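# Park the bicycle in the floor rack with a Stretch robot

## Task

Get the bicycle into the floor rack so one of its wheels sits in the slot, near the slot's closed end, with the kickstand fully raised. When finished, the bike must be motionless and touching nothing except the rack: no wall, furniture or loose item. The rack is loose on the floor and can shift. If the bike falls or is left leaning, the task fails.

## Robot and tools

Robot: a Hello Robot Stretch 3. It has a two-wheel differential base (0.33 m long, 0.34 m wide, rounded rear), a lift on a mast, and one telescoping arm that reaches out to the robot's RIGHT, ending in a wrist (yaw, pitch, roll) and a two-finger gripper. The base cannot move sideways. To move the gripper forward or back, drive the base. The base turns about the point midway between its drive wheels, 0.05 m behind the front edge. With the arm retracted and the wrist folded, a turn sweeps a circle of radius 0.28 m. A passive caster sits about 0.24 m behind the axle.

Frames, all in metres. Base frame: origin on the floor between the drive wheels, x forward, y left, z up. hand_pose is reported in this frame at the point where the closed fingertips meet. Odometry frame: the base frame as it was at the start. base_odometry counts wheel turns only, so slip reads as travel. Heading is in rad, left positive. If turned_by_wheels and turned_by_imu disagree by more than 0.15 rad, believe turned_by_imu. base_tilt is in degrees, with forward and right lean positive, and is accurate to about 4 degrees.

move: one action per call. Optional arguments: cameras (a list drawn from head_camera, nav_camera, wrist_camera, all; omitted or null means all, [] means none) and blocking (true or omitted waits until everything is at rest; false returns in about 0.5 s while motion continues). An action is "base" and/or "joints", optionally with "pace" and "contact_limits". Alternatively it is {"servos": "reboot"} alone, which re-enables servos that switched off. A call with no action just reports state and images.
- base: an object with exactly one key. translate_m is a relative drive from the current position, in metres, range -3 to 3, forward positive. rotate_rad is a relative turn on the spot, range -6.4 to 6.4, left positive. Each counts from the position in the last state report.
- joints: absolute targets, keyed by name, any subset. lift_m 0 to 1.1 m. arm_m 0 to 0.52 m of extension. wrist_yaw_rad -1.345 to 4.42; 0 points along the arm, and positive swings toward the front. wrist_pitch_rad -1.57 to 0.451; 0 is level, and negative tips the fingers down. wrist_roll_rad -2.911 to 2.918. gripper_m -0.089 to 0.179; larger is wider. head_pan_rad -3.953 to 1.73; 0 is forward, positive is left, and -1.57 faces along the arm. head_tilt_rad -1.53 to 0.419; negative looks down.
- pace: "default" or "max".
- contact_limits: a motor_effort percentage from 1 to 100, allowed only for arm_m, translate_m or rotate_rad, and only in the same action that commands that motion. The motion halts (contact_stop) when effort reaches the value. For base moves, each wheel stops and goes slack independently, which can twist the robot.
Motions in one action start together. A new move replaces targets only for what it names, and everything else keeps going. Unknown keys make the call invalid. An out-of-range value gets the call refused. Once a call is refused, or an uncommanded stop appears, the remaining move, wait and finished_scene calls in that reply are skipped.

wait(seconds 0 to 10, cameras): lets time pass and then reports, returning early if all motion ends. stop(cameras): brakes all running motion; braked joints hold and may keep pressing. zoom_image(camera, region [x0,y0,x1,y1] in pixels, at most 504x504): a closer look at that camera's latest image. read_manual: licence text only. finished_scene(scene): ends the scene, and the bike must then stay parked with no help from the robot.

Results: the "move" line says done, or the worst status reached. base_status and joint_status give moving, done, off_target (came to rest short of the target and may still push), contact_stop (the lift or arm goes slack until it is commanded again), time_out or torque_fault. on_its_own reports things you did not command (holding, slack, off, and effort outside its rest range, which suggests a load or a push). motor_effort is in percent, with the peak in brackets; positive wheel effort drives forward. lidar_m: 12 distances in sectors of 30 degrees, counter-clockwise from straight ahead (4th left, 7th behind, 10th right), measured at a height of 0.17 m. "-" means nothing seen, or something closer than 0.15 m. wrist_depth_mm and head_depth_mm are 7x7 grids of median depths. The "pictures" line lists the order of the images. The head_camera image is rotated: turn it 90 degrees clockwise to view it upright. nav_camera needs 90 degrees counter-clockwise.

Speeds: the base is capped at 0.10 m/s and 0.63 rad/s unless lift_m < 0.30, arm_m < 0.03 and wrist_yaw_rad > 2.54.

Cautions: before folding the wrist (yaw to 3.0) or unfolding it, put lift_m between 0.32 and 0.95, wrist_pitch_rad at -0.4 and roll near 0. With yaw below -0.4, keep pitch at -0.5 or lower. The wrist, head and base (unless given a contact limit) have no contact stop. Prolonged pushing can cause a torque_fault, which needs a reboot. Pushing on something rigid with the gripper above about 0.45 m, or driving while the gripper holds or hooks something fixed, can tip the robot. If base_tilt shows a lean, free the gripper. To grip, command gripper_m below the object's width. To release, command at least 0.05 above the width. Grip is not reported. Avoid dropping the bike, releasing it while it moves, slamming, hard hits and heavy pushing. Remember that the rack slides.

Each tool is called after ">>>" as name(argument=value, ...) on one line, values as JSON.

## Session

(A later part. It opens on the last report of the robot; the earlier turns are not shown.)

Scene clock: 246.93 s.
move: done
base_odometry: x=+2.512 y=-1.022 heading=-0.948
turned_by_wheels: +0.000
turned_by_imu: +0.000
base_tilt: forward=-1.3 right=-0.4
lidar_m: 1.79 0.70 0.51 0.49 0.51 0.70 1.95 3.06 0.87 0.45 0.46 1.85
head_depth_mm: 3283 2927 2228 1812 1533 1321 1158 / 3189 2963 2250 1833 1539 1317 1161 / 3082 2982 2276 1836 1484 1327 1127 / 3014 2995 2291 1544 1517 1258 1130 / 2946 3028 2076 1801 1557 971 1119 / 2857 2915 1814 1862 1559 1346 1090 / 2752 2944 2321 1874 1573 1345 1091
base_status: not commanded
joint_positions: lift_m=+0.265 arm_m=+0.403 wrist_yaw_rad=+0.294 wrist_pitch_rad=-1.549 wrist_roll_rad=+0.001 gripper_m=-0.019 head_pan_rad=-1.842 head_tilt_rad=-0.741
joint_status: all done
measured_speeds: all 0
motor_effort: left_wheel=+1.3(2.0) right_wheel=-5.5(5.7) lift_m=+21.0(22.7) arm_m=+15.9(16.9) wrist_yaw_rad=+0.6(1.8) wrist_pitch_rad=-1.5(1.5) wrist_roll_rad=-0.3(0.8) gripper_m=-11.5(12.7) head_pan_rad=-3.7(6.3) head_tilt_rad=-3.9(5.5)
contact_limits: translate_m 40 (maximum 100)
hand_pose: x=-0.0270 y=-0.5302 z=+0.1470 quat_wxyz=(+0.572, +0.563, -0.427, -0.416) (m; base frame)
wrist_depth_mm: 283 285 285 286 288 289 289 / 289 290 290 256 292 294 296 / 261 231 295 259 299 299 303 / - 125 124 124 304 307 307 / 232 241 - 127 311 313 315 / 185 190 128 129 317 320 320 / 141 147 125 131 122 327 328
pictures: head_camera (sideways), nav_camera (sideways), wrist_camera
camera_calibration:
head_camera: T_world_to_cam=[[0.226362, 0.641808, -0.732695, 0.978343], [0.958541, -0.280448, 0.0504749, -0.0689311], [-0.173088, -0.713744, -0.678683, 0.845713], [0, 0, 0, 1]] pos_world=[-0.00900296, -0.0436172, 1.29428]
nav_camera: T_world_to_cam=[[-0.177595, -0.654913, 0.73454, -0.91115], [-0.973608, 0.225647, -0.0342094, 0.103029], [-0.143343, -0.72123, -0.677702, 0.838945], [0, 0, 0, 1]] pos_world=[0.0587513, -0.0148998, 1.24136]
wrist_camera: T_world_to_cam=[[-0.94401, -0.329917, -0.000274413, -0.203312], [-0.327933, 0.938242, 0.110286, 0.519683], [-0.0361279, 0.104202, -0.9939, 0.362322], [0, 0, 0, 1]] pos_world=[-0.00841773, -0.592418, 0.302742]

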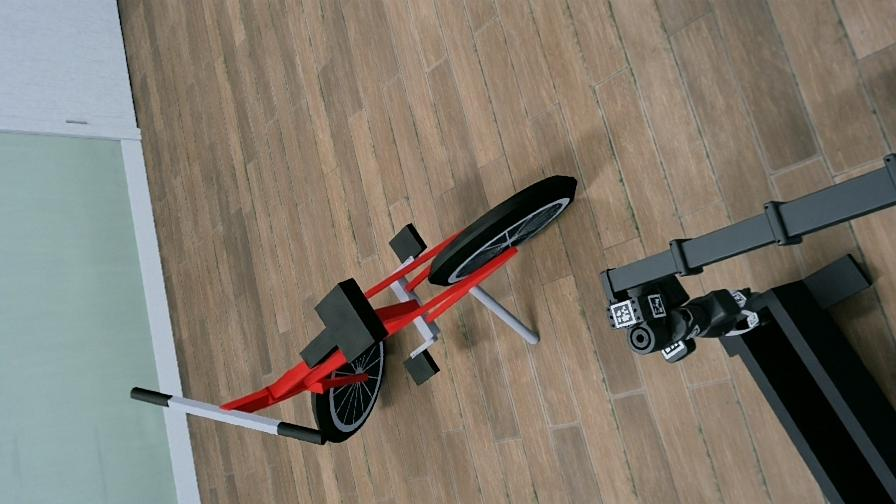

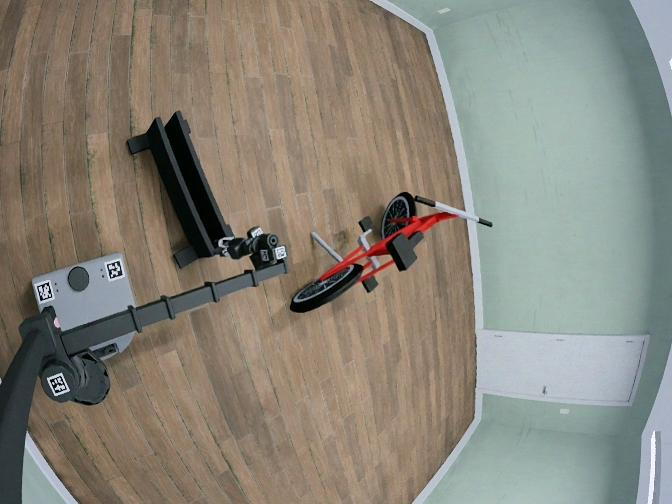

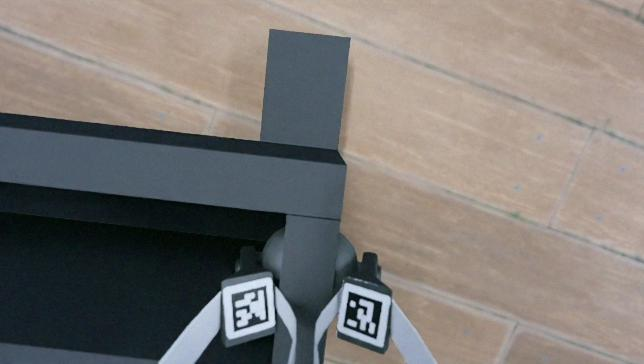

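>>> zoom_image(camera="head_camera", region=[380, 150, 620, 390])

>>> zoom_image(camera="head_camera", region=[120, 250, 400, 470])

Scaled by 2.100 from the camera's 896x504 image, which has a finer 1280x720 frame.

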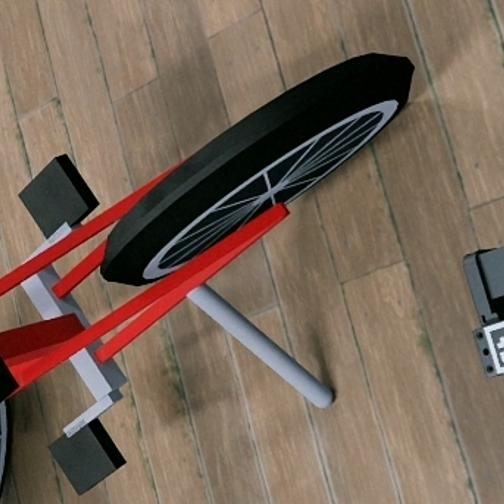

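Scaled by 1.800 from the camera's 896x504 image, which has a finer 1280x720 frame.

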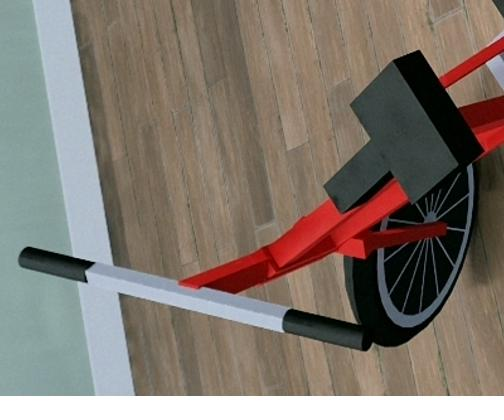

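>>> move(base={"rotate_rad": -1.2}, joints={"arm_m": 0.32, "wrist_yaw_rad": 0.1})

Scene clock: 303.13 s.
move: done
base_odometry: x=+2.512 y=-1.022 heading=-2.148
turned_by_wheels: -1.200
turned_by_imu: -1.174
base_tilt: forward=-1.3 right=-0.4
lidar_m: 2.97 1.94 1.79 0.82 0.53 0.49 0.49 0.62 1.27 0.36 0.35 0.38
head_depth_mm: 2160 2133 2053 1779 1529 1320 1161 / 2571 2825 2260 1830 1537 1320 1161 / 2622 2830 2271 1830 1537 1326 1109 / 2632 2838 2291 1854 1553 880 1108 / 2619 2844 2294 1858 1558 912 1050 / 2624 2872 2315 1865 1563 1348 1177 / 2665 2924 2346 1886 1569 1352 1180
base_status: done
joint_positions: lift_m=+0.265 arm_m=+0.320 wrist_yaw_rad=+0.107 wrist_pitch_rad=-1.549 wrist_roll_rad=-0.012 gripper_m=-0.019 head_pan_rad=-1.842 head_tilt_rad=-0.741
joint_status: all done
measured_speeds: all 0
motor_effort: left_wheel=+5.0(11.5) right_wheel=-6.1(12.3) lift_m=+26.1(26.5) arm_m=-9.7(24.3) wrist_yaw_rad=-5.6(7.4) wrist_pitch_rad=-1.0(2.1) wrist_roll_rad=+3.4(3.9) gripper_m=-12.3(12.7) head_pan_rad=-3.7(4.2) head_tilt_rad=-3.7(4.8)
hand_pose: x=-0.0236 y=-0.4465 z=+0.1470 quat_wxyz=(+0.534, +0.523, -0.475, -0.464) (m; base frame)
wrist_depth_mm: 282 286 286 289 288 290 292 / 289 289 255 291 294 295 296 / 295 295 262 295 299 302 303 / 299 297 125 243 306 306 309 / 127 127 125 149 313 313 315 / - - 125 129 318 320 323 / 216 206 124 131 323 328 328
pictures: head_camera (sideways), nav_camera (sideways), wrist_camera
camera_calibration:
head_camera: T_world_to_cam=[[0.226566, 0.64174, -0.732692, 0.978337], [0.958452, -0.280752, 0.0504748, -0.0689305], [-0.173313, -0.713686, -0.678686, 0.845719], [0, 0, 0, 1]] pos_world=[-0.00901677, -0.0436124, 1.29428]
nav_camera: T_world_to_cam=[[-0.177803, -0.65486, 0.734537, -0.911144], [-0.973537, 0.225956, -0.0342096, 0.103029], [-0.143571, -0.721181, -0.677706, 0.838951], [0, 0, 0, 1]] pos_world=[0.0587466, -0.0149162, 1.24136]
wrist_camera: T_world_to_cam=[[-0.987024, -0.16057, -0.0000087164, -0.0979136], [-0.159593, 0.981013, 0.110202, 0.465331], [-0.0176865, 0.108773, -0.993909, 0.356185], [0, 0, 0, 1]] pos_world=[-0.01608, -0.510961, 0.302735]

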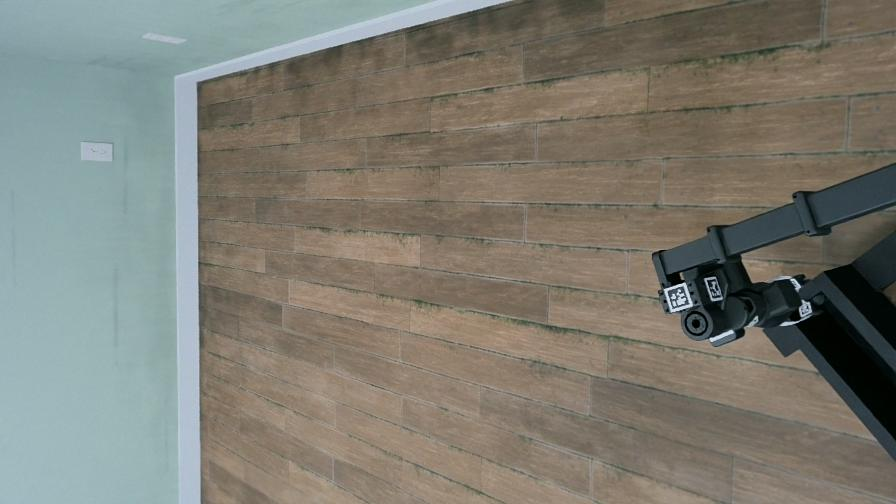

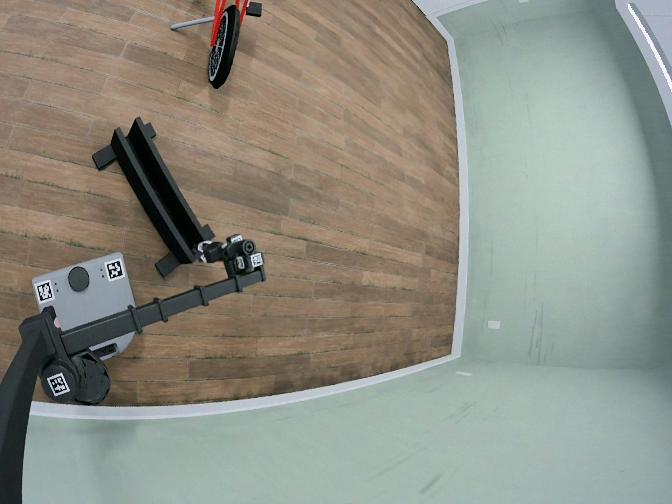

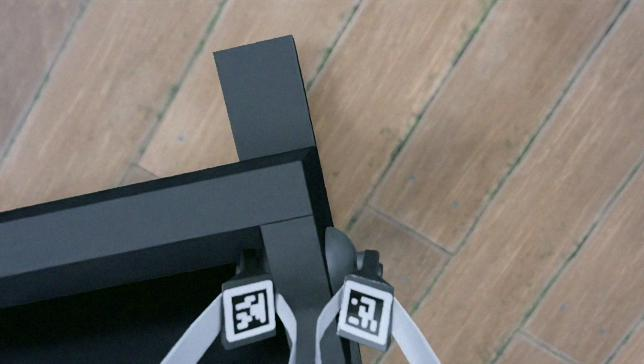

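>>> move(joints={"head_pan_rad": -0.75, "head_tilt_rad": -0.8})

>>> zoom_image(camera="head_camera", region=[300, 150, 640, 490])

Scene clock: 306.77 s.
move: done
base_odometry: x=+2.512 y=-1.022 heading=-2.148
turned_by_wheels: +0.000
turned_by_imu: +0.000
base_tilt: forward=-1.3 right=-0.5
lidar_m: 2.98 1.95 1.78 0.81 0.53 0.49 0.49 0.62 1.27 0.35 0.35 0.39
head_depth_mm: 3434 2623 2080 1735 1475 1280 1021 / 3318 2671 2111 1742 1492 1288 1078 / 3230 2674 2111 1747 1486 1297 1109 / 3144 2725 2130 1751 1468 1298 1117 / 3031 2743 2146 1547 1501 1307 1137 / 2899 2744 1542 1731 1506 1314 1164 / 2812 2669 1851 1775 1513 1315 1165
base_status: not commanded
joint_positions: lift_m=+0.265 arm_m=+0.320 wrist_yaw_rad=+0.107 wrist_pitch_rad=-1.549 wrist_roll_rad=-0.012 gripper_m=-0.019 head_pan_rad=-0.758 head_tilt_rad=-0.790
joint_status: all done
measured_speeds: all 0
motor_effort: left_wheel=+5.0(5.4) right_wheel=-6.0(6.2) lift_m=+31.0(31.8) arm_m=+6.4(6.4) wrist_yaw_rad=-5.5(6.7) wrist_pitch_rad=-1.1(1.3) wrist_roll_rad=+3.7(3.9) gripper_m=-11.8(12.7) head_pan_rad=+3.9(8.7) head_tilt_rad=-4.6(6.2)
hand_pose: x=-0.0236 y=-0.4465 z=+0.1470 quat_wxyz=(+0.534, +0.523, -0.475, -0.464) (m; base frame)
wrist_depth_mm: 283 285 286 286 287 290 292 / 288 291 254 291 294 294 297 / 294 296 263 297 299 301 304 / 300 299 125 243 307 308 309 / 128 127 126 149 311 313 315 / - - 125 129 316 320 322 / 215 206 124 131 322 327 328
pictures: head_camera (sideways), nav_camera (sideways), wrist_camera
camera_calibration:
head_camera: T_world_to_cam=[[-0.486461, 0.524681, -0.698617, 0.938279], [0.698515, 0.713865, 0.0497428, -0.0663888], [0.524817, -0.463796, -0.713765, 0.887085], [0, 0, 0, 1]] pos_world=[0.0372522, -0.0334779, 1.29197]
nav_camera: T_world_to_cam=[[0.520946, -0.487794, 0.70048, -0.871023], [-0.656625, -0.753344, -0.036276, 0.103784], [0.545398, -0.441055, -0.712749, 0.880327], [0, 0, 0, 1]] pos_world=[0.0417742, 0.0415776, 1.24135]
wrist_camera: T_world_to_cam=[[-0.987024, -0.16057, -0.0000087186, -0.0979136], [-0.159593, 0.981013, 0.110202, 0.465331], [-0.0176865, 0.108773, -0.993909, 0.356185], [0, 0, 0, 1]] pos_world=[-0.01608, -0.510961, 0.302735]

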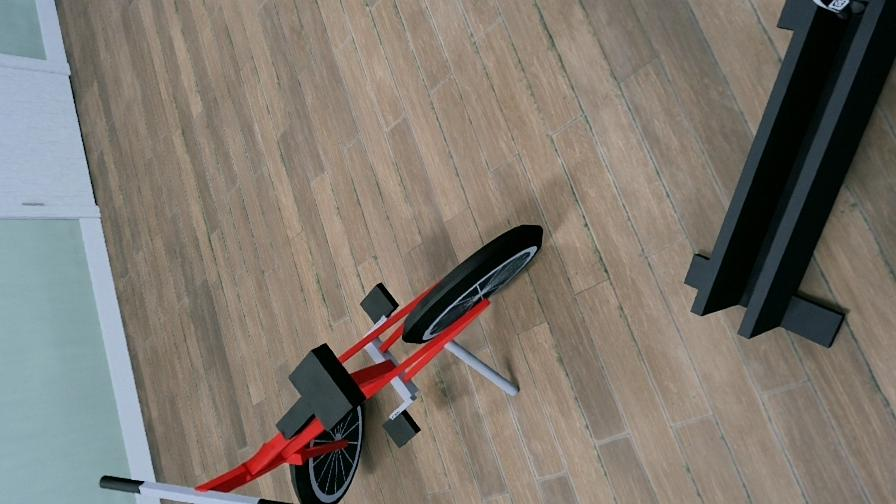

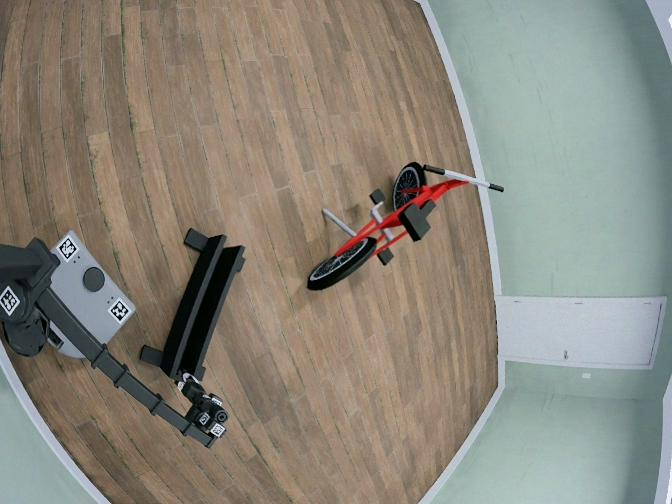

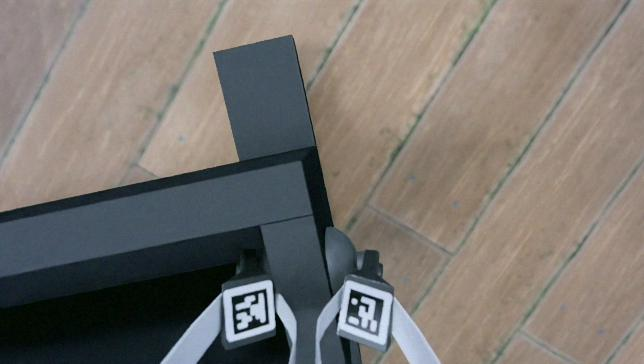

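Scaled by 1.482 from the camera's 896x504 image, which has a finer 1280x720 frame.

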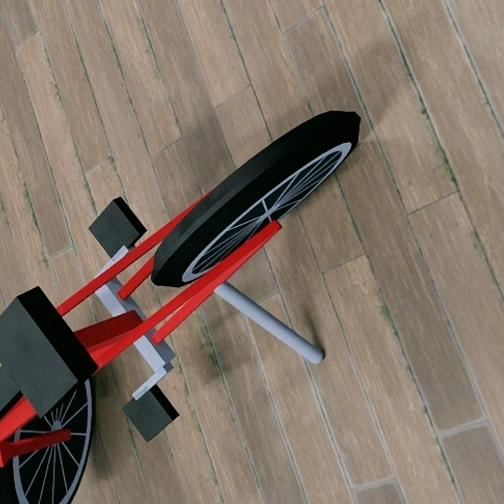

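>>> zoom_image(camera="head_camera", region=[390, 210, 560, 410])

Scaled by 2.520 from the camera's 896x504 image, which has a finer 1280x720 frame.

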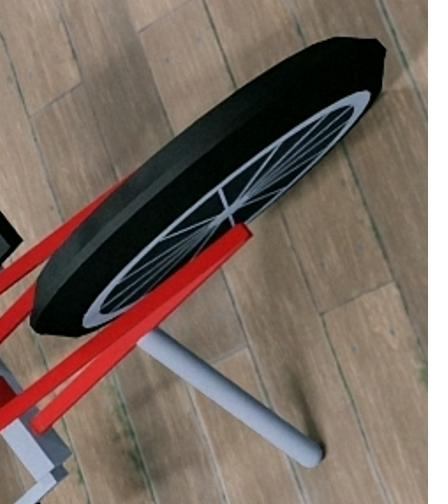

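>>> move(base={"rotate_rad": -0.13}, joints={"arm_m": 0.40, "wrist_yaw_rad": -0.25})

>>> zoom_image(camera="head_camera", region=[400, 100, 896, 504])

Scene clock: 330.20 s.
move: done
base_odometry: x=+2.512 y=-1.022 heading=-2.277
turned_by_wheels: -0.130
turned_by_imu: -0.127
base_tilt: forward=-1.3 right=-0.4
lidar_m: 1.69 2.07 1.78 1.00 0.57 0.49 0.49 0.57 0.98 0.46 0.47 0.87
head_depth_mm: 3376 2634 2095 1729 1472 1290 1073 / 3601 2657 2092 1747 1487 1181 1123 / 3427 2674 2109 1748 1493 1225 1150 / 3330 2700 2119 1763 1497 1257 1152 / 3216 2744 2136 1763 1470 1304 1155 / 3018 2751 2162 1523 1511 1306 1155 / 2893 2770 1416 1702 1527 1318 1165
base_status: done
joint_positions: lift_m=+0.265 arm_m=+0.400 wrist_yaw_rad=-0.239 wrist_pitch_rad=-1.554 wrist_roll_rad=-0.024 gripper_m=-0.019 head_pan_rad=-0.758 head_tilt_rad=-0.790
joint_status: all done
measured_speeds: all 0
motor_effort: left_wheel=+3.8(10.5) right_wheel=-5.2(11.6) lift_m=+39.3(40.1) arm_m=+16.5(22.6) wrist_yaw_rad=-8.7(19.2) wrist_pitch_rad=+0.0(1.0) wrist_roll_rad=+7.5(11.2) gripper_m=-12.2(12.7) head_pan_rad=+4.6(4.9) head_tilt_rad=-4.5(5.2)
hand_pose: x=-0.0169 y=-0.5256 z=+0.1471 quat_wxyz=(+0.448, +0.439, -0.554, -0.548) (m; base frame)
wrist_depth_mm: 282 283 282 285 287 289 289 / 288 290 254 290 293 294 296 / 292 294 262 295 298 300 302 / 300 300 125 282 307 307 308 / 201 127 126 153 310 312 316 / - - 126 129 318 320 322 / 233 230 122 131 123 329 329
pictures: head_camera (sideways), nav_camera (sideways), wrist_camera
camera_calibration:
head_camera: T_world_to_cam=[[-0.486519, 0.524634, -0.698612, 0.938272], [0.698441, 0.713937, 0.0497427, -0.0663882], [0.524862, -0.463738, -0.71377, 0.887091], [0, 0, 0, 1]] pos_world=[0.0372556, -0.0334746, 1.29197]
nav_camera: T_world_to_cam=[[0.521001, -0.487743, 0.700475, -0.871016], [-0.656547, -0.753413, -0.0362763, 0.103783], [0.54544, -0.440994, -0.712754, 0.880333], [0, 0, 0, 1]] pos_world=[0.0417696, 0.0415816, 1.24135]
wrist_camera: T_world_to_cam=[[-0.985147, 0.171711, -0.0000964448, 0.070681], [0.170556, 0.978583, 0.115262, 0.54754], [0.0198862, 0.113534, -0.993335, 0.368057], [0, 0, 0, 1]] pos_world=[-0.031074, -0.589737, 0.3025]

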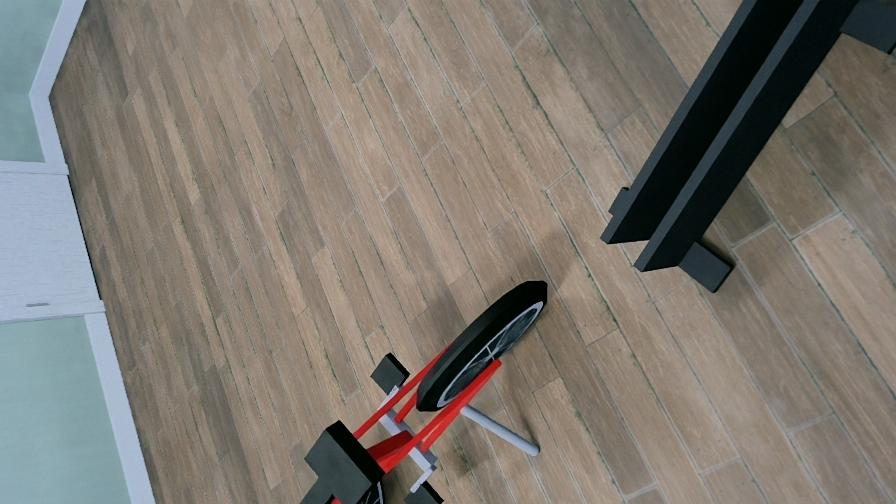

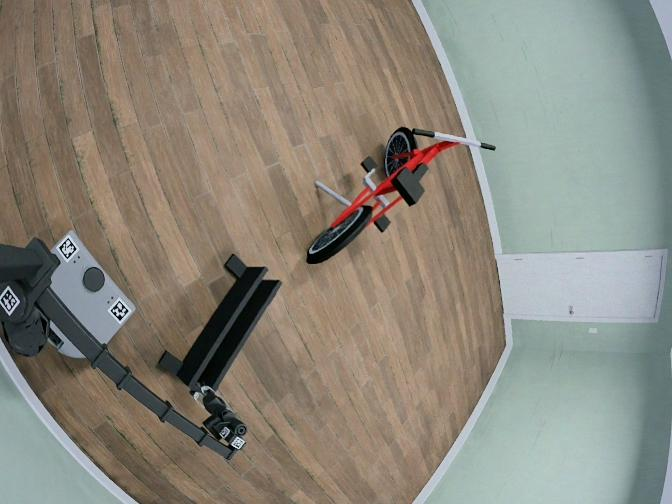

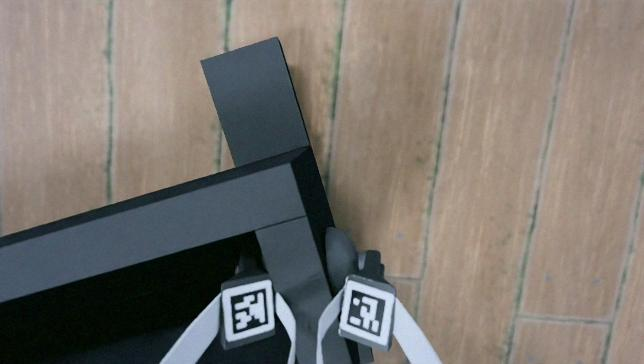

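Scaled by 1.016 from the camera's 896x504 image, which has a finer 1280x720 frame.

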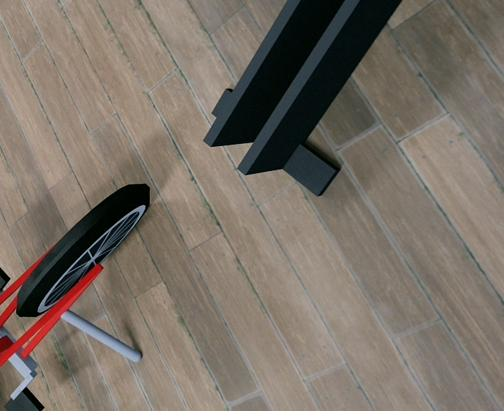

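>>> move(joints={"arm_m": 0.412, "wrist_yaw_rad": -0.38, "head_pan_rad": -0.85, "head_tilt_rad": -0.75})

>>> zoom_image(camera="head_camera", region=[400, 100, 896, 504])

Scene clock: 338.20 s.
move: done
base_odometry: x=+2.512 y=-1.022 heading=-2.277
turned_by_wheels: +0.000
turned_by_imu: +0.000
base_tilt: forward=-1.4 right=-0.4
lidar_m: 1.69 2.07 1.78 0.99 0.57 0.49 0.49 0.57 0.98 0.48 0.49 0.87
head_depth_mm: 3211 2853 2200 1785 1510 1311 1081 / 3490 2879 2228 1798 1517 1249 1116 / 3673 2868 2215 1810 1526 1210 1159 / 3566 2917 2240 1815 1532 1255 1169 / 3278 2948 2262 1834 1476 1333 1167 / 3110 2981 2272 1786 1513 1336 1174 / 2916 2990 2298 1581 1520 1340 1179
base_status: not commanded
joint_positions: lift_m=+0.265 arm_m=+0.412 wrist_yaw_rad=-0.364 wrist_pitch_rad=-1.554 wrist_roll_rad=-0.027 gripper_m=-0.019 head_pan_rad=-0.842 head_tilt_rad=-0.754
joint_status: all done
measured_speeds: all 0
on_its_own: wrist_yaw_rad is at rest, and its effort (-14.6) is outside its rest range (-9 to +9)
motor_effort: left_wheel=+4.5(4.8) right_wheel=-5.3(5.4) lift_m=+40.0(40.5) arm_m=+16.3(21.1) wrist_yaw_rad=-14.6(16.8) wrist_pitch_rad=-0.5(0.6) wrist_roll_rad=+8.7(9.1) gripper_m=-11.9(12.5) head_pan_rad=-3.8(6.5) head_tilt_rad=+2.1(3.5)
hand_pose: x=-0.0145 y=-0.5383 z=+0.1471 quat_wxyz=(+0.414, +0.404, -0.580, -0.574) (m; base frame)
wrist_depth_mm: 283 284 285 285 289 289 290 / 287 288 254 291 292 294 296 / 293 295 260 297 299 302 302 / 299 301 125 303 306 307 309 / 305 128 126 153 312 313 314 / 131 129 126 129 319 319 322 / - - 123 132 123 327 330
pictures: head_camera (sideways), nav_camera (sideways), wrist_camera
camera_calibration:
head_camera: T_world_to_cam=[[-0.4243, 0.544578, -0.723466, 0.970284], [0.75435, 0.654544, 0.0502849, -0.0674374], [0.500924, -0.524411, -0.688526, 0.854405], [0, 0, 0, 1]] pos_world=[0.0345708, -0.0361956, 1.29364]
nav_camera: T_world_to_cam=[[0.461693, -0.510642, 0.725317, -0.903029], [-0.716235, -0.696992, -0.0347878, 0.102211], [0.523304, -0.503436, -0.687536, 0.847669], [0, 0, 0, 1]] pos_world=[0.0465414, 0.0368631, 1.24134]
wrist_camera: T_world_to_cam=[[-0.957065, 0.289872, -0.0000467878, 0.139209], [0.287935, 0.950688, 0.115268, 0.546261], [0.0334575, 0.110306, -0.993334, 0.367922], [0, 0, 0, 1]] pos_world=[-0.0363654, -0.60026, 0.30251]

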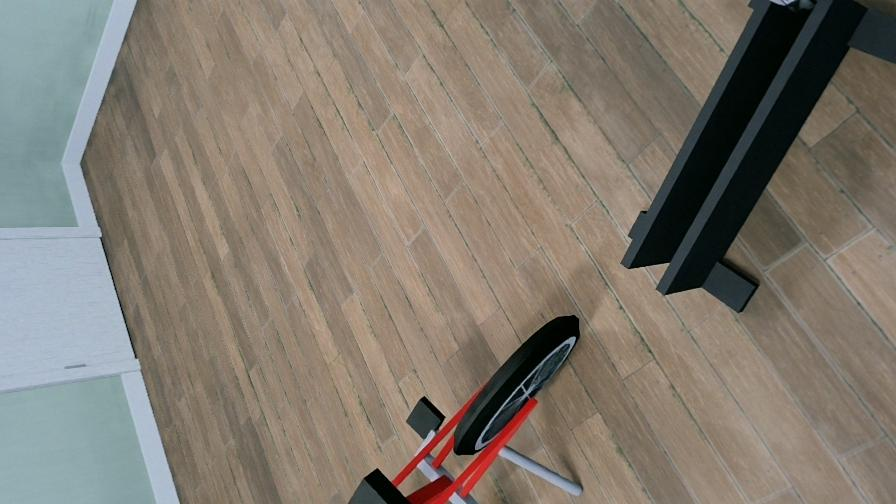

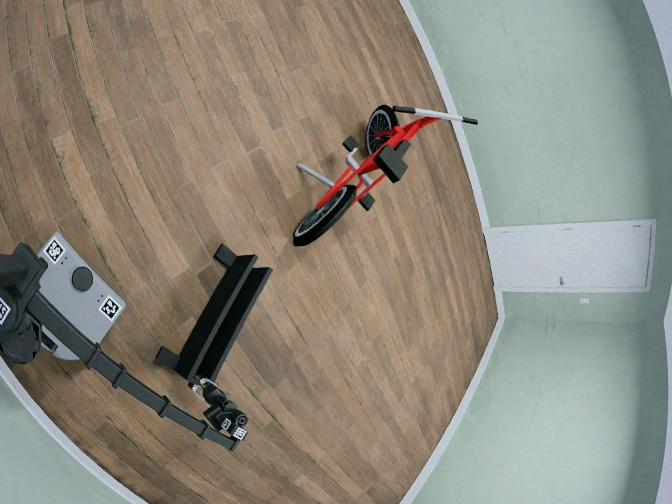

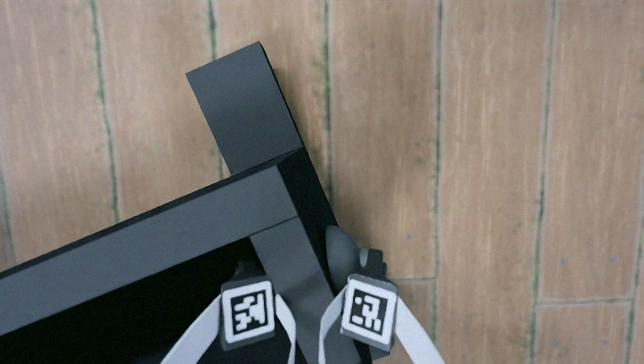

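Scaled by 1.016 from the camera's 896x504 image, which has a finer 1280x720 frame.

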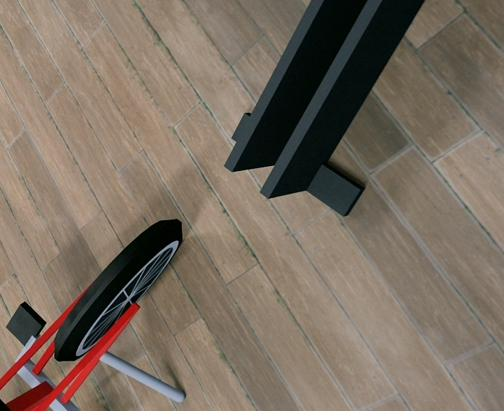

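>>> move(joints={"lift_m": 0.246}, cameras=[])

>>> move(joints={"gripper_m": 0.07}, cameras=[])

>>> move(joints={"wrist_yaw_rad": 0.05, "wrist_roll_rad": 0})

Scene clock: 353.50 s.
move: done
base_odometry: x=+2.512 y=-1.022 heading=-2.277
turned_by_wheels: +0.000
turned_by_imu: +0.000
base_tilt: forward=-1.3 right=-0.4
lidar_m: 1.69 2.07 1.79 1.00 0.57 0.49 0.49 0.57 0.98 2.97 3.43 0.87
head_depth_mm: 3238 2832 2195 1784 1515 1306 1077 / 3539 2855 2208 1792 1517 1260 1122 / 3678 2868 2219 1809 1515 1226 1163 / 3492 2901 2262 1824 1527 1263 1165 / 3293 2922 2256 1829 1475 1332 1173 / 3141 2955 2275 1791 1516 1331 1170 / 2952 2999 2296 1576 1522 1337 1178
base_status: not commanded
joint_positions: lift_m=+0.246 arm_m=+0.412 wrist_yaw_rad=-0.365 wrist_pitch_rad=-1.554 wrist_roll_rad=-0.027 gripper_m=-0.019 head_pan_rad=-0.842 head_tilt_rad=-0.754
joint_status: all done
measured_speeds: all 0
on_its_own: wrist_yaw_rad is at rest, and its effort (-13.7) is outside its rest range (-9 to +9)
motor_effort: left_wheel=+4.8(4.8) right_wheel=-5.2(5.2) lift_m=+21.9(38.6) arm_m=+13.6(14.9) wrist_yaw_rad=-13.7(14.4) wrist_pitch_rad=-0.4(0.5) wrist_roll_rad=+8.5(9.0) gripper_m=-12.2(12.7) head_pan_rad=-2.9(4.2) head_tilt_rad=+2.1(2.2)
hand_pose: x=-0.0145 y=-0.5383 z=+0.1281 quat_wxyz=(+0.414, +0.404, -0.580, -0.574) (m; base frame)
wrist_depth_mm: 265 266 266 267 270 271 272 / 268 271 254 273 274 276 276 / 274 276 259 279 281 282 283 / 282 281 124 284 287 288 289 / 287 126 125 152 294 294 295 / 128 127 125 130 297 299 302 / - - 124 132 123 305 309
pictures: none
No camera images: "cameras" was empty.

Scene clock: 354.93 s.
move: done
base_odometry: x=+2.512 y=-1.022 heading=-2.278
turned_by_wheels: +0.000
turned_by_imu: +0.000
base_tilt: forward=-1.3 right=-0.4
lidar_m: 1.68 2.07 1.79 0.99 0.57 0.49 0.49 0.57 0.98 2.96 3.40 0.87
head_depth_mm: 3206 2828 2190 1782 1513 1309 1084 / 3501 2868 2210 1802 1525 1260 1126 / 3694 2909 2232 1805 1526 1230 1160 / 3531 2918 2244 1827 1531 1266 1165 / 3311 2932 2265 1837 1473 1331 1169 / 3116 2948 2272 1785 1506 1339 1171 / 2917 2989 2274 1573 1523 1341 1177
base_status: not commanded
joint_positions: lift_m=+0.246 arm_m=+0.412 wrist_yaw_rad=-0.377 wrist_pitch_rad=-1.556 wrist_roll_rad=-0.006 gripper_m=+0.070 head_pan_rad=-0.842 head_tilt_rad=-0.754
joint_status: all done
measured_speeds: all 0
motor_effort: left_wheel=+3.5(5.0) right_wheel=-3.5(5.2) lift_m=+20.7(21.6) arm_m=+13.7(14.9) wrist_yaw_rad=-2.6(13.5) wrist_pitch_rad=+0.0(1.0) wrist_roll_rad=+1.8(8.9) gripper_m=+1.3(80.4) head_pan_rad=-3.0(4.2) head_tilt_rad=+1.6(2.2)
hand_pose: x=-0.0142 y=-0.5380 z=+0.1281 quat_wxyz=(+0.404, +0.395, -0.586, -0.581) (m; base frame)
wrist_depth_mm: 265 265 267 268 270 271 272 / 269 271 255 272 275 275 277 / 275 276 258 278 280 283 284 / 282 281 125 285 288 291 288 / 288 127 126 236 291 295 297 / 128 127 133 131 133 301 302 / - 110 181 133 125 307 309
pictures: none
No camera images: "cameras" was empty.

Scene clock: 356.03 s.
move: done
base_odometry: x=+2.512 y=-1.022 heading=-2.278
turned_by_wheels: +0.000
turned_by_imu: +0.000
base_tilt: forward=-1.4 right=-0.4
lidar_m: 1.69 2.07 1.79 1.00 0.57 0.49 0.49 0.57 0.98 2.96 3.43 0.87
head_depth_mm: 3257 2823 2203 1783 1511 1306 1080 / 3500 2853 2236 1793 1516 1261 1129 / 3675 2882 2216 1814 1521 1231 1160 / 3490 2909 2235 1822 1533 1266 1162 / 3266 2957 2266 1843 1473 1329 1166 / 3114 2984 2275 1796 1515 1329 1174 / 2932 3000 2295 1583 1518 1344 1178
base_status: not commanded
joint_positions: lift_m=+0.246 arm_m=+0.412 wrist_yaw_rad=+0.047 wrist_pitch_rad=-1.556 wrist_roll_rad=-0.005 gripper_m=+0.070 head_pan_rad=-0.842 head_tilt_rad=-0.754
joint_status: all done
measured_speeds: all 0
motor_effort: left_wheel=+4.1(4.1) right_wheel=-3.4(3.7) lift_m=+20.5(21.2) arm_m=+12.8(13.6) wrist_yaw_rad=+2.9(3.9) wrist_pitch_rad=-0.1(0.3) wrist_roll_rad=+1.6(2.4) gripper_m=+1.1(1.9) head_pan_rad=-3.2(4.2) head_tilt_rad=+2.1(2.5)
hand_pose: x=-0.0226 y=-0.5368 z=+0.1281 quat_wxyz=(+0.517, +0.509, -0.490, -0.483) (m; base frame)
wrist_depth_mm: 266 266 268 268 269 271 272 / 270 272 270 272 275 277 278 / 275 278 261 277 281 282 283 / 123 123 124 283 287 289 289 / - - - 290 292 294 296 / 206 206 131 296 132 301 303 / 162 118 134 302 125 307 309
pictures: head_camera (sideways), nav_camera (sideways), wrist_camera
camera_calibration:
head_camera: T_world_to_cam=[[-0.424229, 0.544536, -0.723541, 0.97038], [0.75437, 0.65452, 0.0502865, -0.0674395], [0.500955, -0.524484, -0.688448, 0.854303], [0, 0, 0, 1]] pos_world=[0.0345701, -0.0361973, 1.29364]
nav_camera: T_world_to_cam=[[0.461623, -0.5106, 0.725391, -0.903125], [-0.716258, -0.696969, -0.0347832, 0.102206], [0.523335, -0.50351, -0.687458, 0.847567], [0, 0, 0, 1]] pos_world=[0.0465471, 0.0368567, 1.24134]
wrist_camera: T_world_to_cam=[[-0.995466, -0.0951166, -0.000455502, -0.0764], [-0.0945206, 0.98867, 0.116612, 0.560876], [-0.0106414, 0.116126, -0.993177, 0.351281], [0, 0, 0, 1]] pos_world=[-0.0193012, -0.602581, 0.283445]

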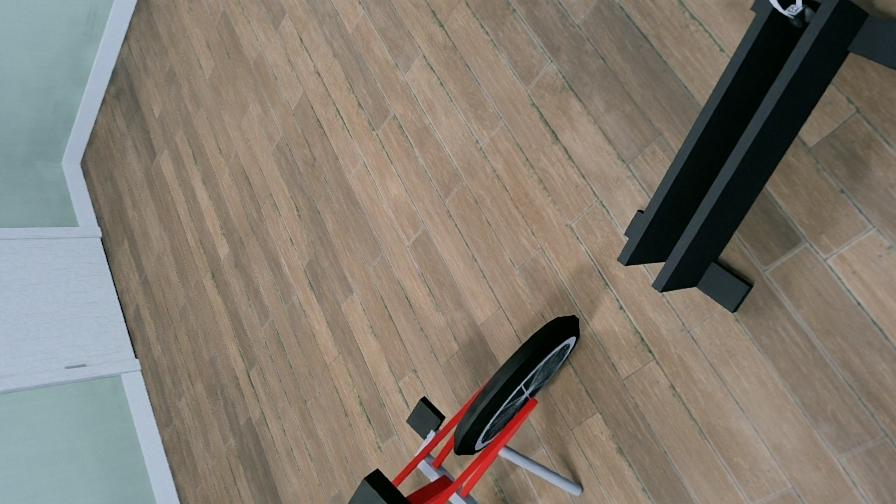

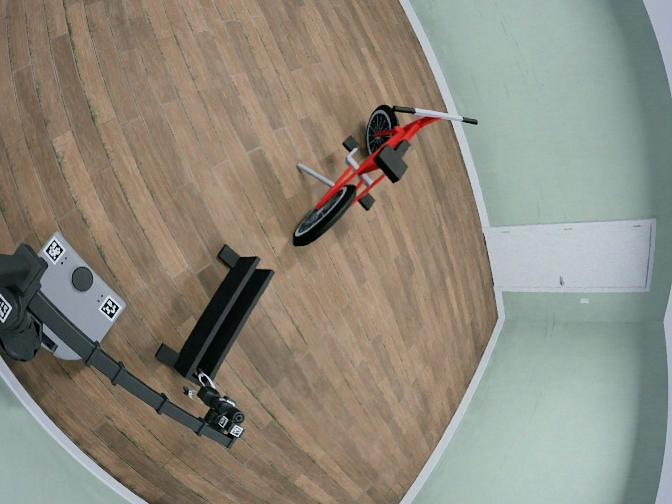

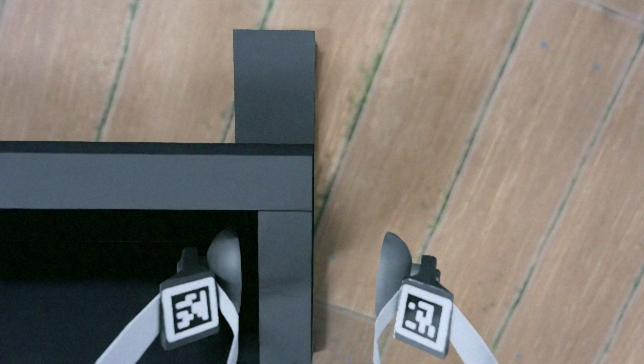

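>>> move(joints={"gripper_m": -0.03}, cameras=[])

>>> move(joints={"lift_m": 0.258}, cameras=[])

>>> move(joints={"arm_m": 0.5, "wrist_yaw_rad": 0.23}, cameras=[])

>>> move(base={"translate_m": -0.13})

Scene clock: 368.07 s.
move: done
base_odometry: x=+2.512 y=-1.022 heading=-2.277
turned_by_wheels: +0.000
turned_by_imu: +0.000
base_tilt: forward=-1.3 right=-0.4
lidar_m: 1.68 2.07 1.78 1.00 0.57 0.49 0.49 0.57 0.98 2.96 3.42 0.87
head_depth_mm: 3233 2841 2195 1780 1516 1305 1082 / 3496 2869 2210 1813 1516 1259 1127 / 3721 2881 2223 1813 1529 1227 1162 / 3552 2921 2231 1818 1527 1267 1163 / 3268 2922 2253 1827 1482 1332 1168 / 3118 2981 2286 1797 1511 1336 1175 / 2948 3023 2292 1581 1525 1340 1175
base_status: not commanded
joint_positions: lift_m=+0.246 arm_m=+0.412 wrist_yaw_rad=+0.048 wrist_pitch_rad=-1.554 wrist_roll_rad=-0.005 gripper_m=-0.029 head_pan_rad=-0.842 head_tilt_rad=-0.754
joint_status: all done
measured_speeds: all 0
motor_effort: left_wheel=+3.8(4.1) right_wheel=-4.9(5.2) lift_m=+22.2(22.2) arm_m=+10.0(11.0) wrist_yaw_rad=+2.2(3.3) wrist_pitch_rad=-0.5(0.6) wrist_roll_rad=+1.3(1.8) gripper_m=-16.2(90.2) head_pan_rad=-3.9(4.2) head_tilt_rad=+2.0(2.3)
hand_pose: x=-0.0226 y=-0.5373 z=+0.1281 quat_wxyz=(+0.517, +0.509, -0.491, -0.483) (m; base frame)
wrist_depth_mm: 265 266 266 267 269 269 271 / 269 272 270 256 275 276 279 / 275 275 275 261 281 281 282 / 123 123 124 125 287 288 288 / - - - 128 292 293 296 / 206 207 127 130 298 300 301 / 154 155 124 127 303 305 308
pictures: none
No camera images: "cameras" was empty.

Scene clock: 368.83 s.
move: done
base_odometry: x=+2.512 y=-1.022 heading=-2.277
turned_by_wheels: +0.000
turned_by_imu: +0.000
base_tilt: forward=-1.3 right=-0.4
lidar_m: 1.69 2.07 1.79 0.99 0.57 0.49 0.49 0.57 0.98 0.48 0.49 0.87
head_depth_mm: 3208 2819 2190 1793 1505 1314 1086 / 3500 2855 2216 1803 1512 1207 1128 / 3694 2880 2220 1800 1517 1223 1160 / 3452 2905 2231 1813 1537 1271 1164 / 3296 2955 2264 1826 1479 1331 1169 / 3125 2952 2251 1801 1506 1333 1174 / 2941 3005 2289 1593 1526 1341 1179
base_status: not commanded
joint_positions: lift_m=+0.258 arm_m=+0.412 wrist_yaw_rad=+0.048 wrist_pitch_rad=-1.552 wrist_roll_rad=-0.005 gripper_m=-0.029 head_pan_rad=-0.842 head_tilt_rad=-0.754
joint_status: all done
measured_speeds: all 0
motor_effort: left_wheel=+4.0(4.0) right_wheel=-4.9(5.1) lift_m=+39.9(42.3) arm_m=+9.2(10.1) wrist_yaw_rad=+0.9(2.7) wrist_pitch_rad=-0.5(0.8) wrist_roll_rad=+1.4(1.6) gripper_m=-15.0(16.4) head_pan_rad=-3.1(4.1) head_tilt_rad=+1.7(2.5)
hand_pose: x=-0.0226 y=-0.5377 z=+0.1401 quat_wxyz=(+0.518, +0.508, -0.491, -0.482) (m; base frame)
wrist_depth_mm: 276 278 278 279 281 283 284 / 281 283 282 256 287 287 289 / 286 286 289 261 291 294 295 / 125 124 125 125 299 302 299 / - - - 128 304 307 307 / 206 207 128 130 310 314 315 / 154 155 127 126 315 320 322
pictures: none
No camera images: "cameras" was empty.

Scene clock: 370.70 s.
move: done
base_odometry: x=+2.512 y=-1.022 heading=-2.277
turned_by_wheels: +0.000
turned_by_imu: +0.000
base_tilt: forward=-1.3 right=-0.4
lidar_m: 1.68 2.07 1.79 0.99 0.57 0.49 0.49 0.56 0.98 0.55 0.55 0.87
head_depth_mm: 3254 2815 2186 1782 1511 1213 1121 / 3485 2881 2210 1803 1513 1195 1157 / 3639 2893 2229 1806 1520 1234 1161 / 3500 2929 2244 1818 1541 1263 1166 / 3296 2939 2259 1818 1476 1328 1171 / 3112 2960 2271 1793 1511 1332 1172 / 2959 3014 2282 1586 1535 1343 1175
base_status: not commanded
joint_positions: lift_m=+0.258 arm_m=+0.500 wrist_yaw_rad=+0.227 wrist_pitch_rad=-1.549 wrist_roll_rad=+0.003 gripper_m=-0.029 head_pan_rad=-0.842 head_tilt_rad=-0.754
joint_status: all done
measured_speeds: all 0
motor_effort: left_wheel=+3.7(4.3) right_wheel=-4.8(5.0) lift_m=+39.9(41.0) arm_m=+16.1(23.7) wrist_yaw_rad=+2.6(7.2) wrist_pitch_rad=-1.2(1.4) wrist_roll_rad=-1.1(1.8) gripper_m=-15.8(16.6) head_pan_rad=-3.7(4.1) head_tilt_rad=+1.9(2.5)
hand_pose: x=-0.0258 y=-0.6269 z=+0.1400 quat_wxyz=(+0.558, +0.548, -0.446, -0.435) (m; base frame)
wrist_depth_mm: 276 276 278 277 280 283 284 / 282 283 282 257 286 287 290 / 287 287 287 261 292 293 295 / 125 124 124 125 297 299 300 / - - - 128 303 305 308 / 205 207 127 130 312 313 313 / 154 154 127 126 315 319 322
pictures: none
No camera images: "cameras" was empty.

Scene clock: 373.10 s.
move: done
base_odometry: x=+2.596 y=-0.924 heading=-2.277
turned_by_wheels: +0.000
turned_by_imu: +0.001
base_tilt: forward=-1.3 right=-0.4
lidar_m: 1.80 2.11 1.82 0.74 0.42 0.36 0.36 0.42 0.73 0.55 0.56 0.97
head_depth_mm: 3173 2820 2193 1780 1510 1201 1128 / 3459 2849 2209 1792 1521 1191 1158 / 3754 2894 2218 1810 1519 1249 1160 / 3615 2888 2241 1809 1530 1269 1166 / 3403 2944 2241 1821 1545 1326 1169 / 3184 2965 2256 1842 1511 1335 1175 / 3070 2983 2284 1605 1559 1340 1179
base_status: done
joint_positions: lift_m=+0.258 arm_m=+0.500 wrist_yaw_rad=+0.227 wrist_pitch_rad=-1.549 wrist_roll_rad=+0.003 gripper_m=-0.029 head_pan_rad=-0.842 head_tilt_rad=-0.754
joint_status: not commanded
measured_speeds: all 0
motor_effort: left_wheel=+1.9(2.4) right_wheel=-6.1(11.8) lift_m=+38.8(40.0) arm_m=+15.7(16.9) wrist_yaw_rad=+2.3(3.3) wrist_pitch_rad=-1.2(1.4) wrist_roll_rad=-1.1(1.4) gripper_m=-16.1(16.7) head_pan_rad=-3.1(4.5) head_tilt_rad=+1.8(2.3)
hand_pose: x=-0.0258 y=-0.6269 z=+0.1400 quat_wxyz=(+0.558, +0.548, -0.446, -0.435) (m; base frame)
wrist_depth_mm: 277 277 280 279 280 283 283 / 281 282 283 256 286 287 289 / 286 286 267 260 293 294 294 / - 124 124 125 296 300 302 / - 247 - 128 303 305 307 / 193 195 128 130 311 311 313 / 146 149 127 127 314 319 321
pictures: head_camera (sideways), nav_camera (sideways), wrist_camera
camera_calibration:
head_camera: T_world_to_cam=[[-0.424017, 0.544448, -0.723731, 0.970627], [0.754456, 0.654421, 0.0502904, -0.0674453], [0.501005, -0.524699, -0.688248, 0.854042], [0, 0, 0, 1]] pos_world=[0.0345664, -0.0362032, 1.29366]
nav_camera: T_world_to_cam=[[0.461415, -0.510518, 0.725581, -0.903371], [-0.716352, -0.696872, -0.0347715, 0.102191], [0.523388, -0.503727, -0.687258, 0.847307], [0, 0, 0, 1]] pos_world=[0.0465636, 0.0368384, 1.24134]
wrist_camera: T_world_to_cam=[[-0.964288, -0.264854, -0.000308092, -0.193809], [-0.263269, 0.958389, 0.110362, 0.62581], [-0.0289346, 0.106502, -0.993891, 0.367103], [0, 0, 0, 1]] pos_world=[-0.0115099, -0.690198, 0.295735]

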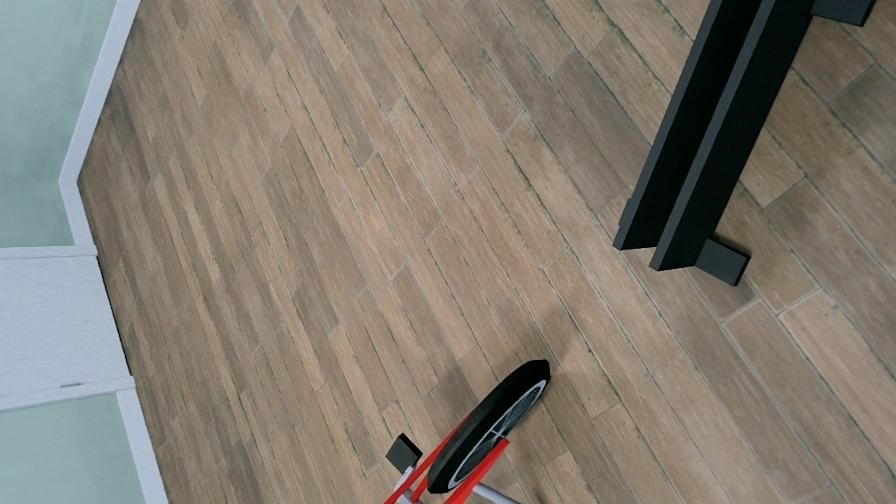

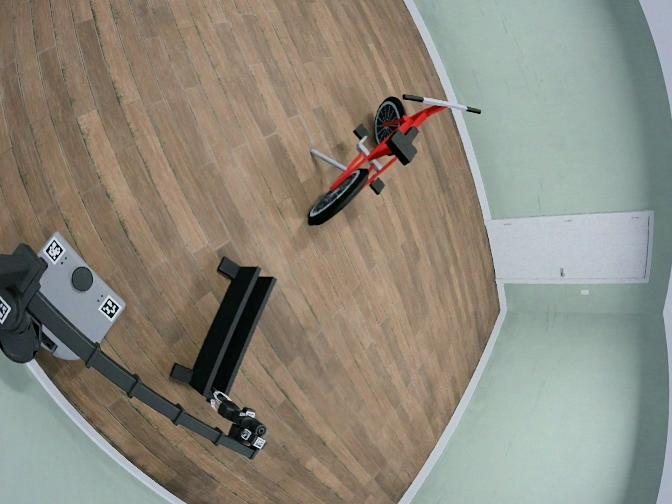

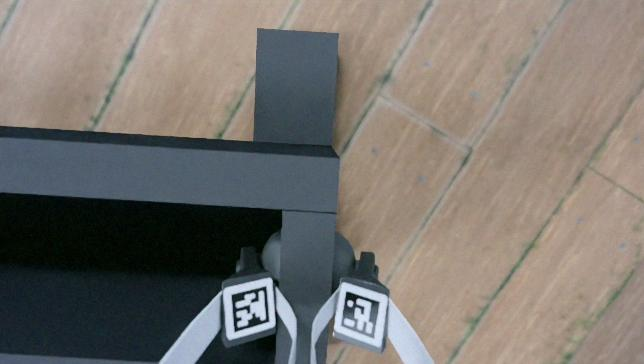

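>>> move(joints={"arm_m": 0.408, "wrist_yaw_rad": -0.02, "head_pan_rad": -0.6, "head_tilt_rad": -0.7})

>>> zoom_image(camera="head_camera", region=[350, 50, 800, 500])

Scene clock: 380.53 s.
move: done
base_odometry: x=+2.596 y=-0.924 heading=-2.277
turned_by_wheels: +0.000
turned_by_imu: +0.000
base_tilt: forward=-1.3 right=-0.4
lidar_m: 1.80 2.12 1.82 0.74 0.42 0.36 0.36 0.42 0.73 0.48 0.49 0.97
head_depth_mm: 3592 3169 2367 1885 1576 1340 1083 / 3412 3217 2383 1895 1578 1239 1150 / 3305 3213 2403 1919 1584 1289 1176 / 3168 3306 2419 1924 1552 1360 1186 / 3067 3277 2443 1706 1597 1365 1194 / 2975 3180 2455 1843 1606 1374 1196 / 2836 3063 1861 1900 1615 1379 1199
base_status: not commanded
joint_positions: lift_m=+0.258 arm_m=+0.408 wrist_yaw_rad=-0.016 wrist_pitch_rad=-1.548 wrist_roll_rad=-0.006 gripper_m=-0.029 head_pan_rad=-0.608 head_tilt_rad=-0.705
joint_status: all done
measured_speeds: all 0
motor_effort: left_wheel=+2.0(2.5) right_wheel=-2.5(6.2) lift_m=+37.2(38.2) arm_m=-15.6(26.1) wrist_yaw_rad=-2.8(8.5) wrist_pitch_rad=-1.3(2.0) wrist_roll_rad=+1.5(2.0) gripper_m=-15.1(15.9) head_pan_rad=+3.8(7.6) head_tilt_rad=+1.9(3.4)
hand_pose: x=-0.0213 y=-0.5348 z=+0.1400 quat_wxyz=(+0.503, +0.491, -0.508, -0.497) (m; base frame)
wrist_depth_mm: 276 276 278 279 283 284 284 / 282 284 283 257 288 287 288 / 287 286 286 262 293 295 294 / 125 124 125 125 298 301 302 / - - - 128 304 307 308 / 210 209 127 130 308 314 313 / 156 156 124 132 317 319 322
pictures: head_camera (sideways), nav_camera (sideways), wrist_camera
camera_calibration:
head_camera: T_world_to_cam=[[-0.508725, 0.410741, -0.756632, 1.01402], [0.580426, 0.812719, 0.050936, -0.0672273], [0.63585, -0.413256, -0.651854, 0.805883], [0, 0, 0, 1]] pos_world=[0.0424588, -0.0288281, 1.29598]
nav_camera: T_world_to_cam=[[0.537178, -0.369023, 0.75846, -0.946686], [-0.534211, -0.844721, -0.0326377, 0.098304], [0.652731, -0.387645, -0.650902, 0.799229], [0, 0, 0, 1]] pos_world=[0.0393729, 0.0435083, 1.24145]
wrist_camera: T_world_to_cam=[[-0.999469, -0.0325815, -0.0000540255, -0.0416634], [-0.0323945, 0.993553, 0.108645, 0.562709], [-0.00348613, 0.108589, -0.994081, 0.359079], [0, 0, 0, 1]] pos_world=[-0.0221609, -0.599431, 0.295816]

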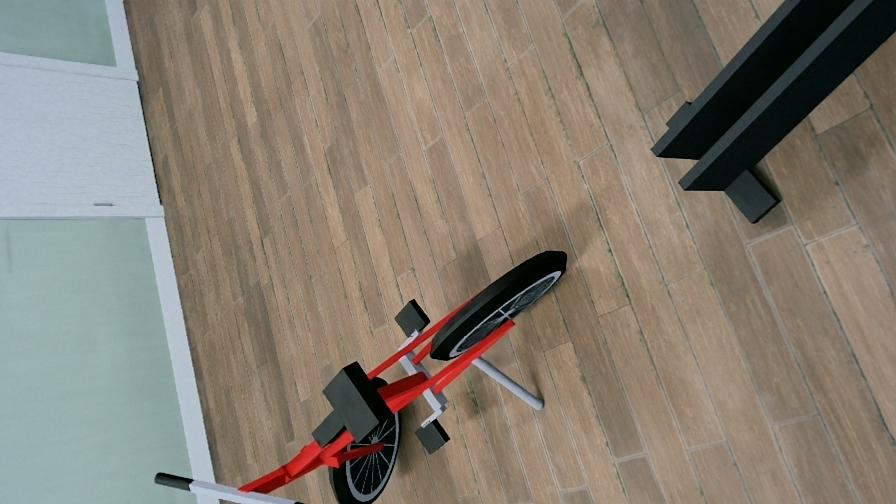

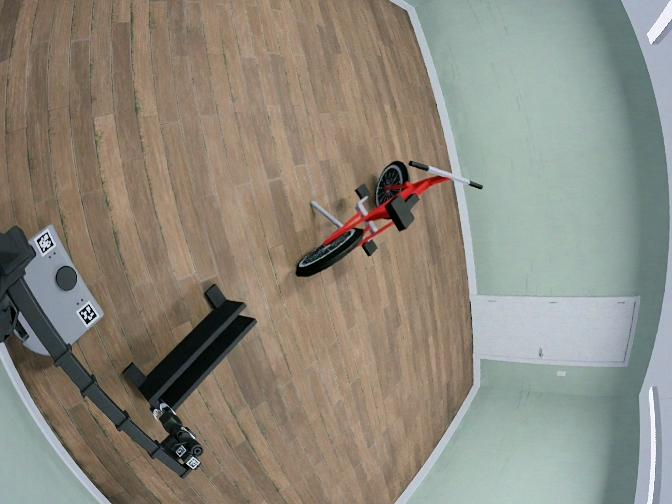

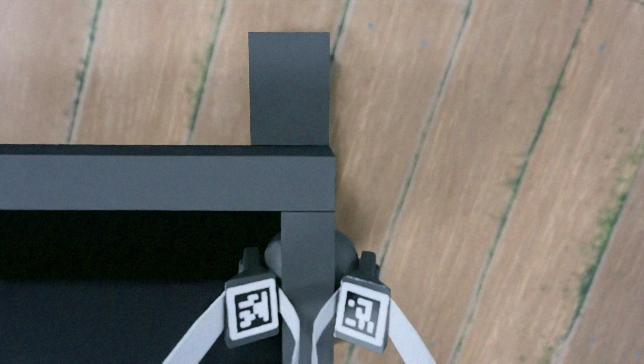

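Scaled by 1.120 from the camera's 896x504 image, which has a finer 1280x720 frame.

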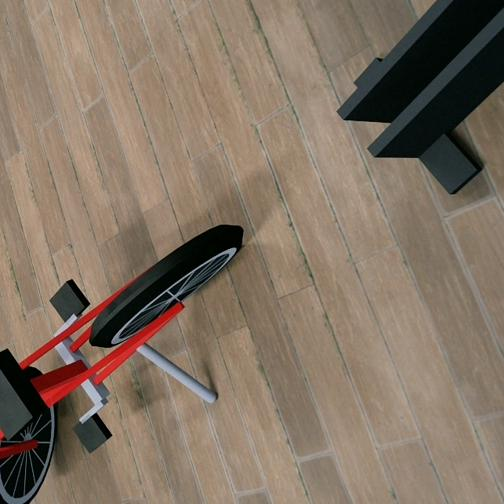

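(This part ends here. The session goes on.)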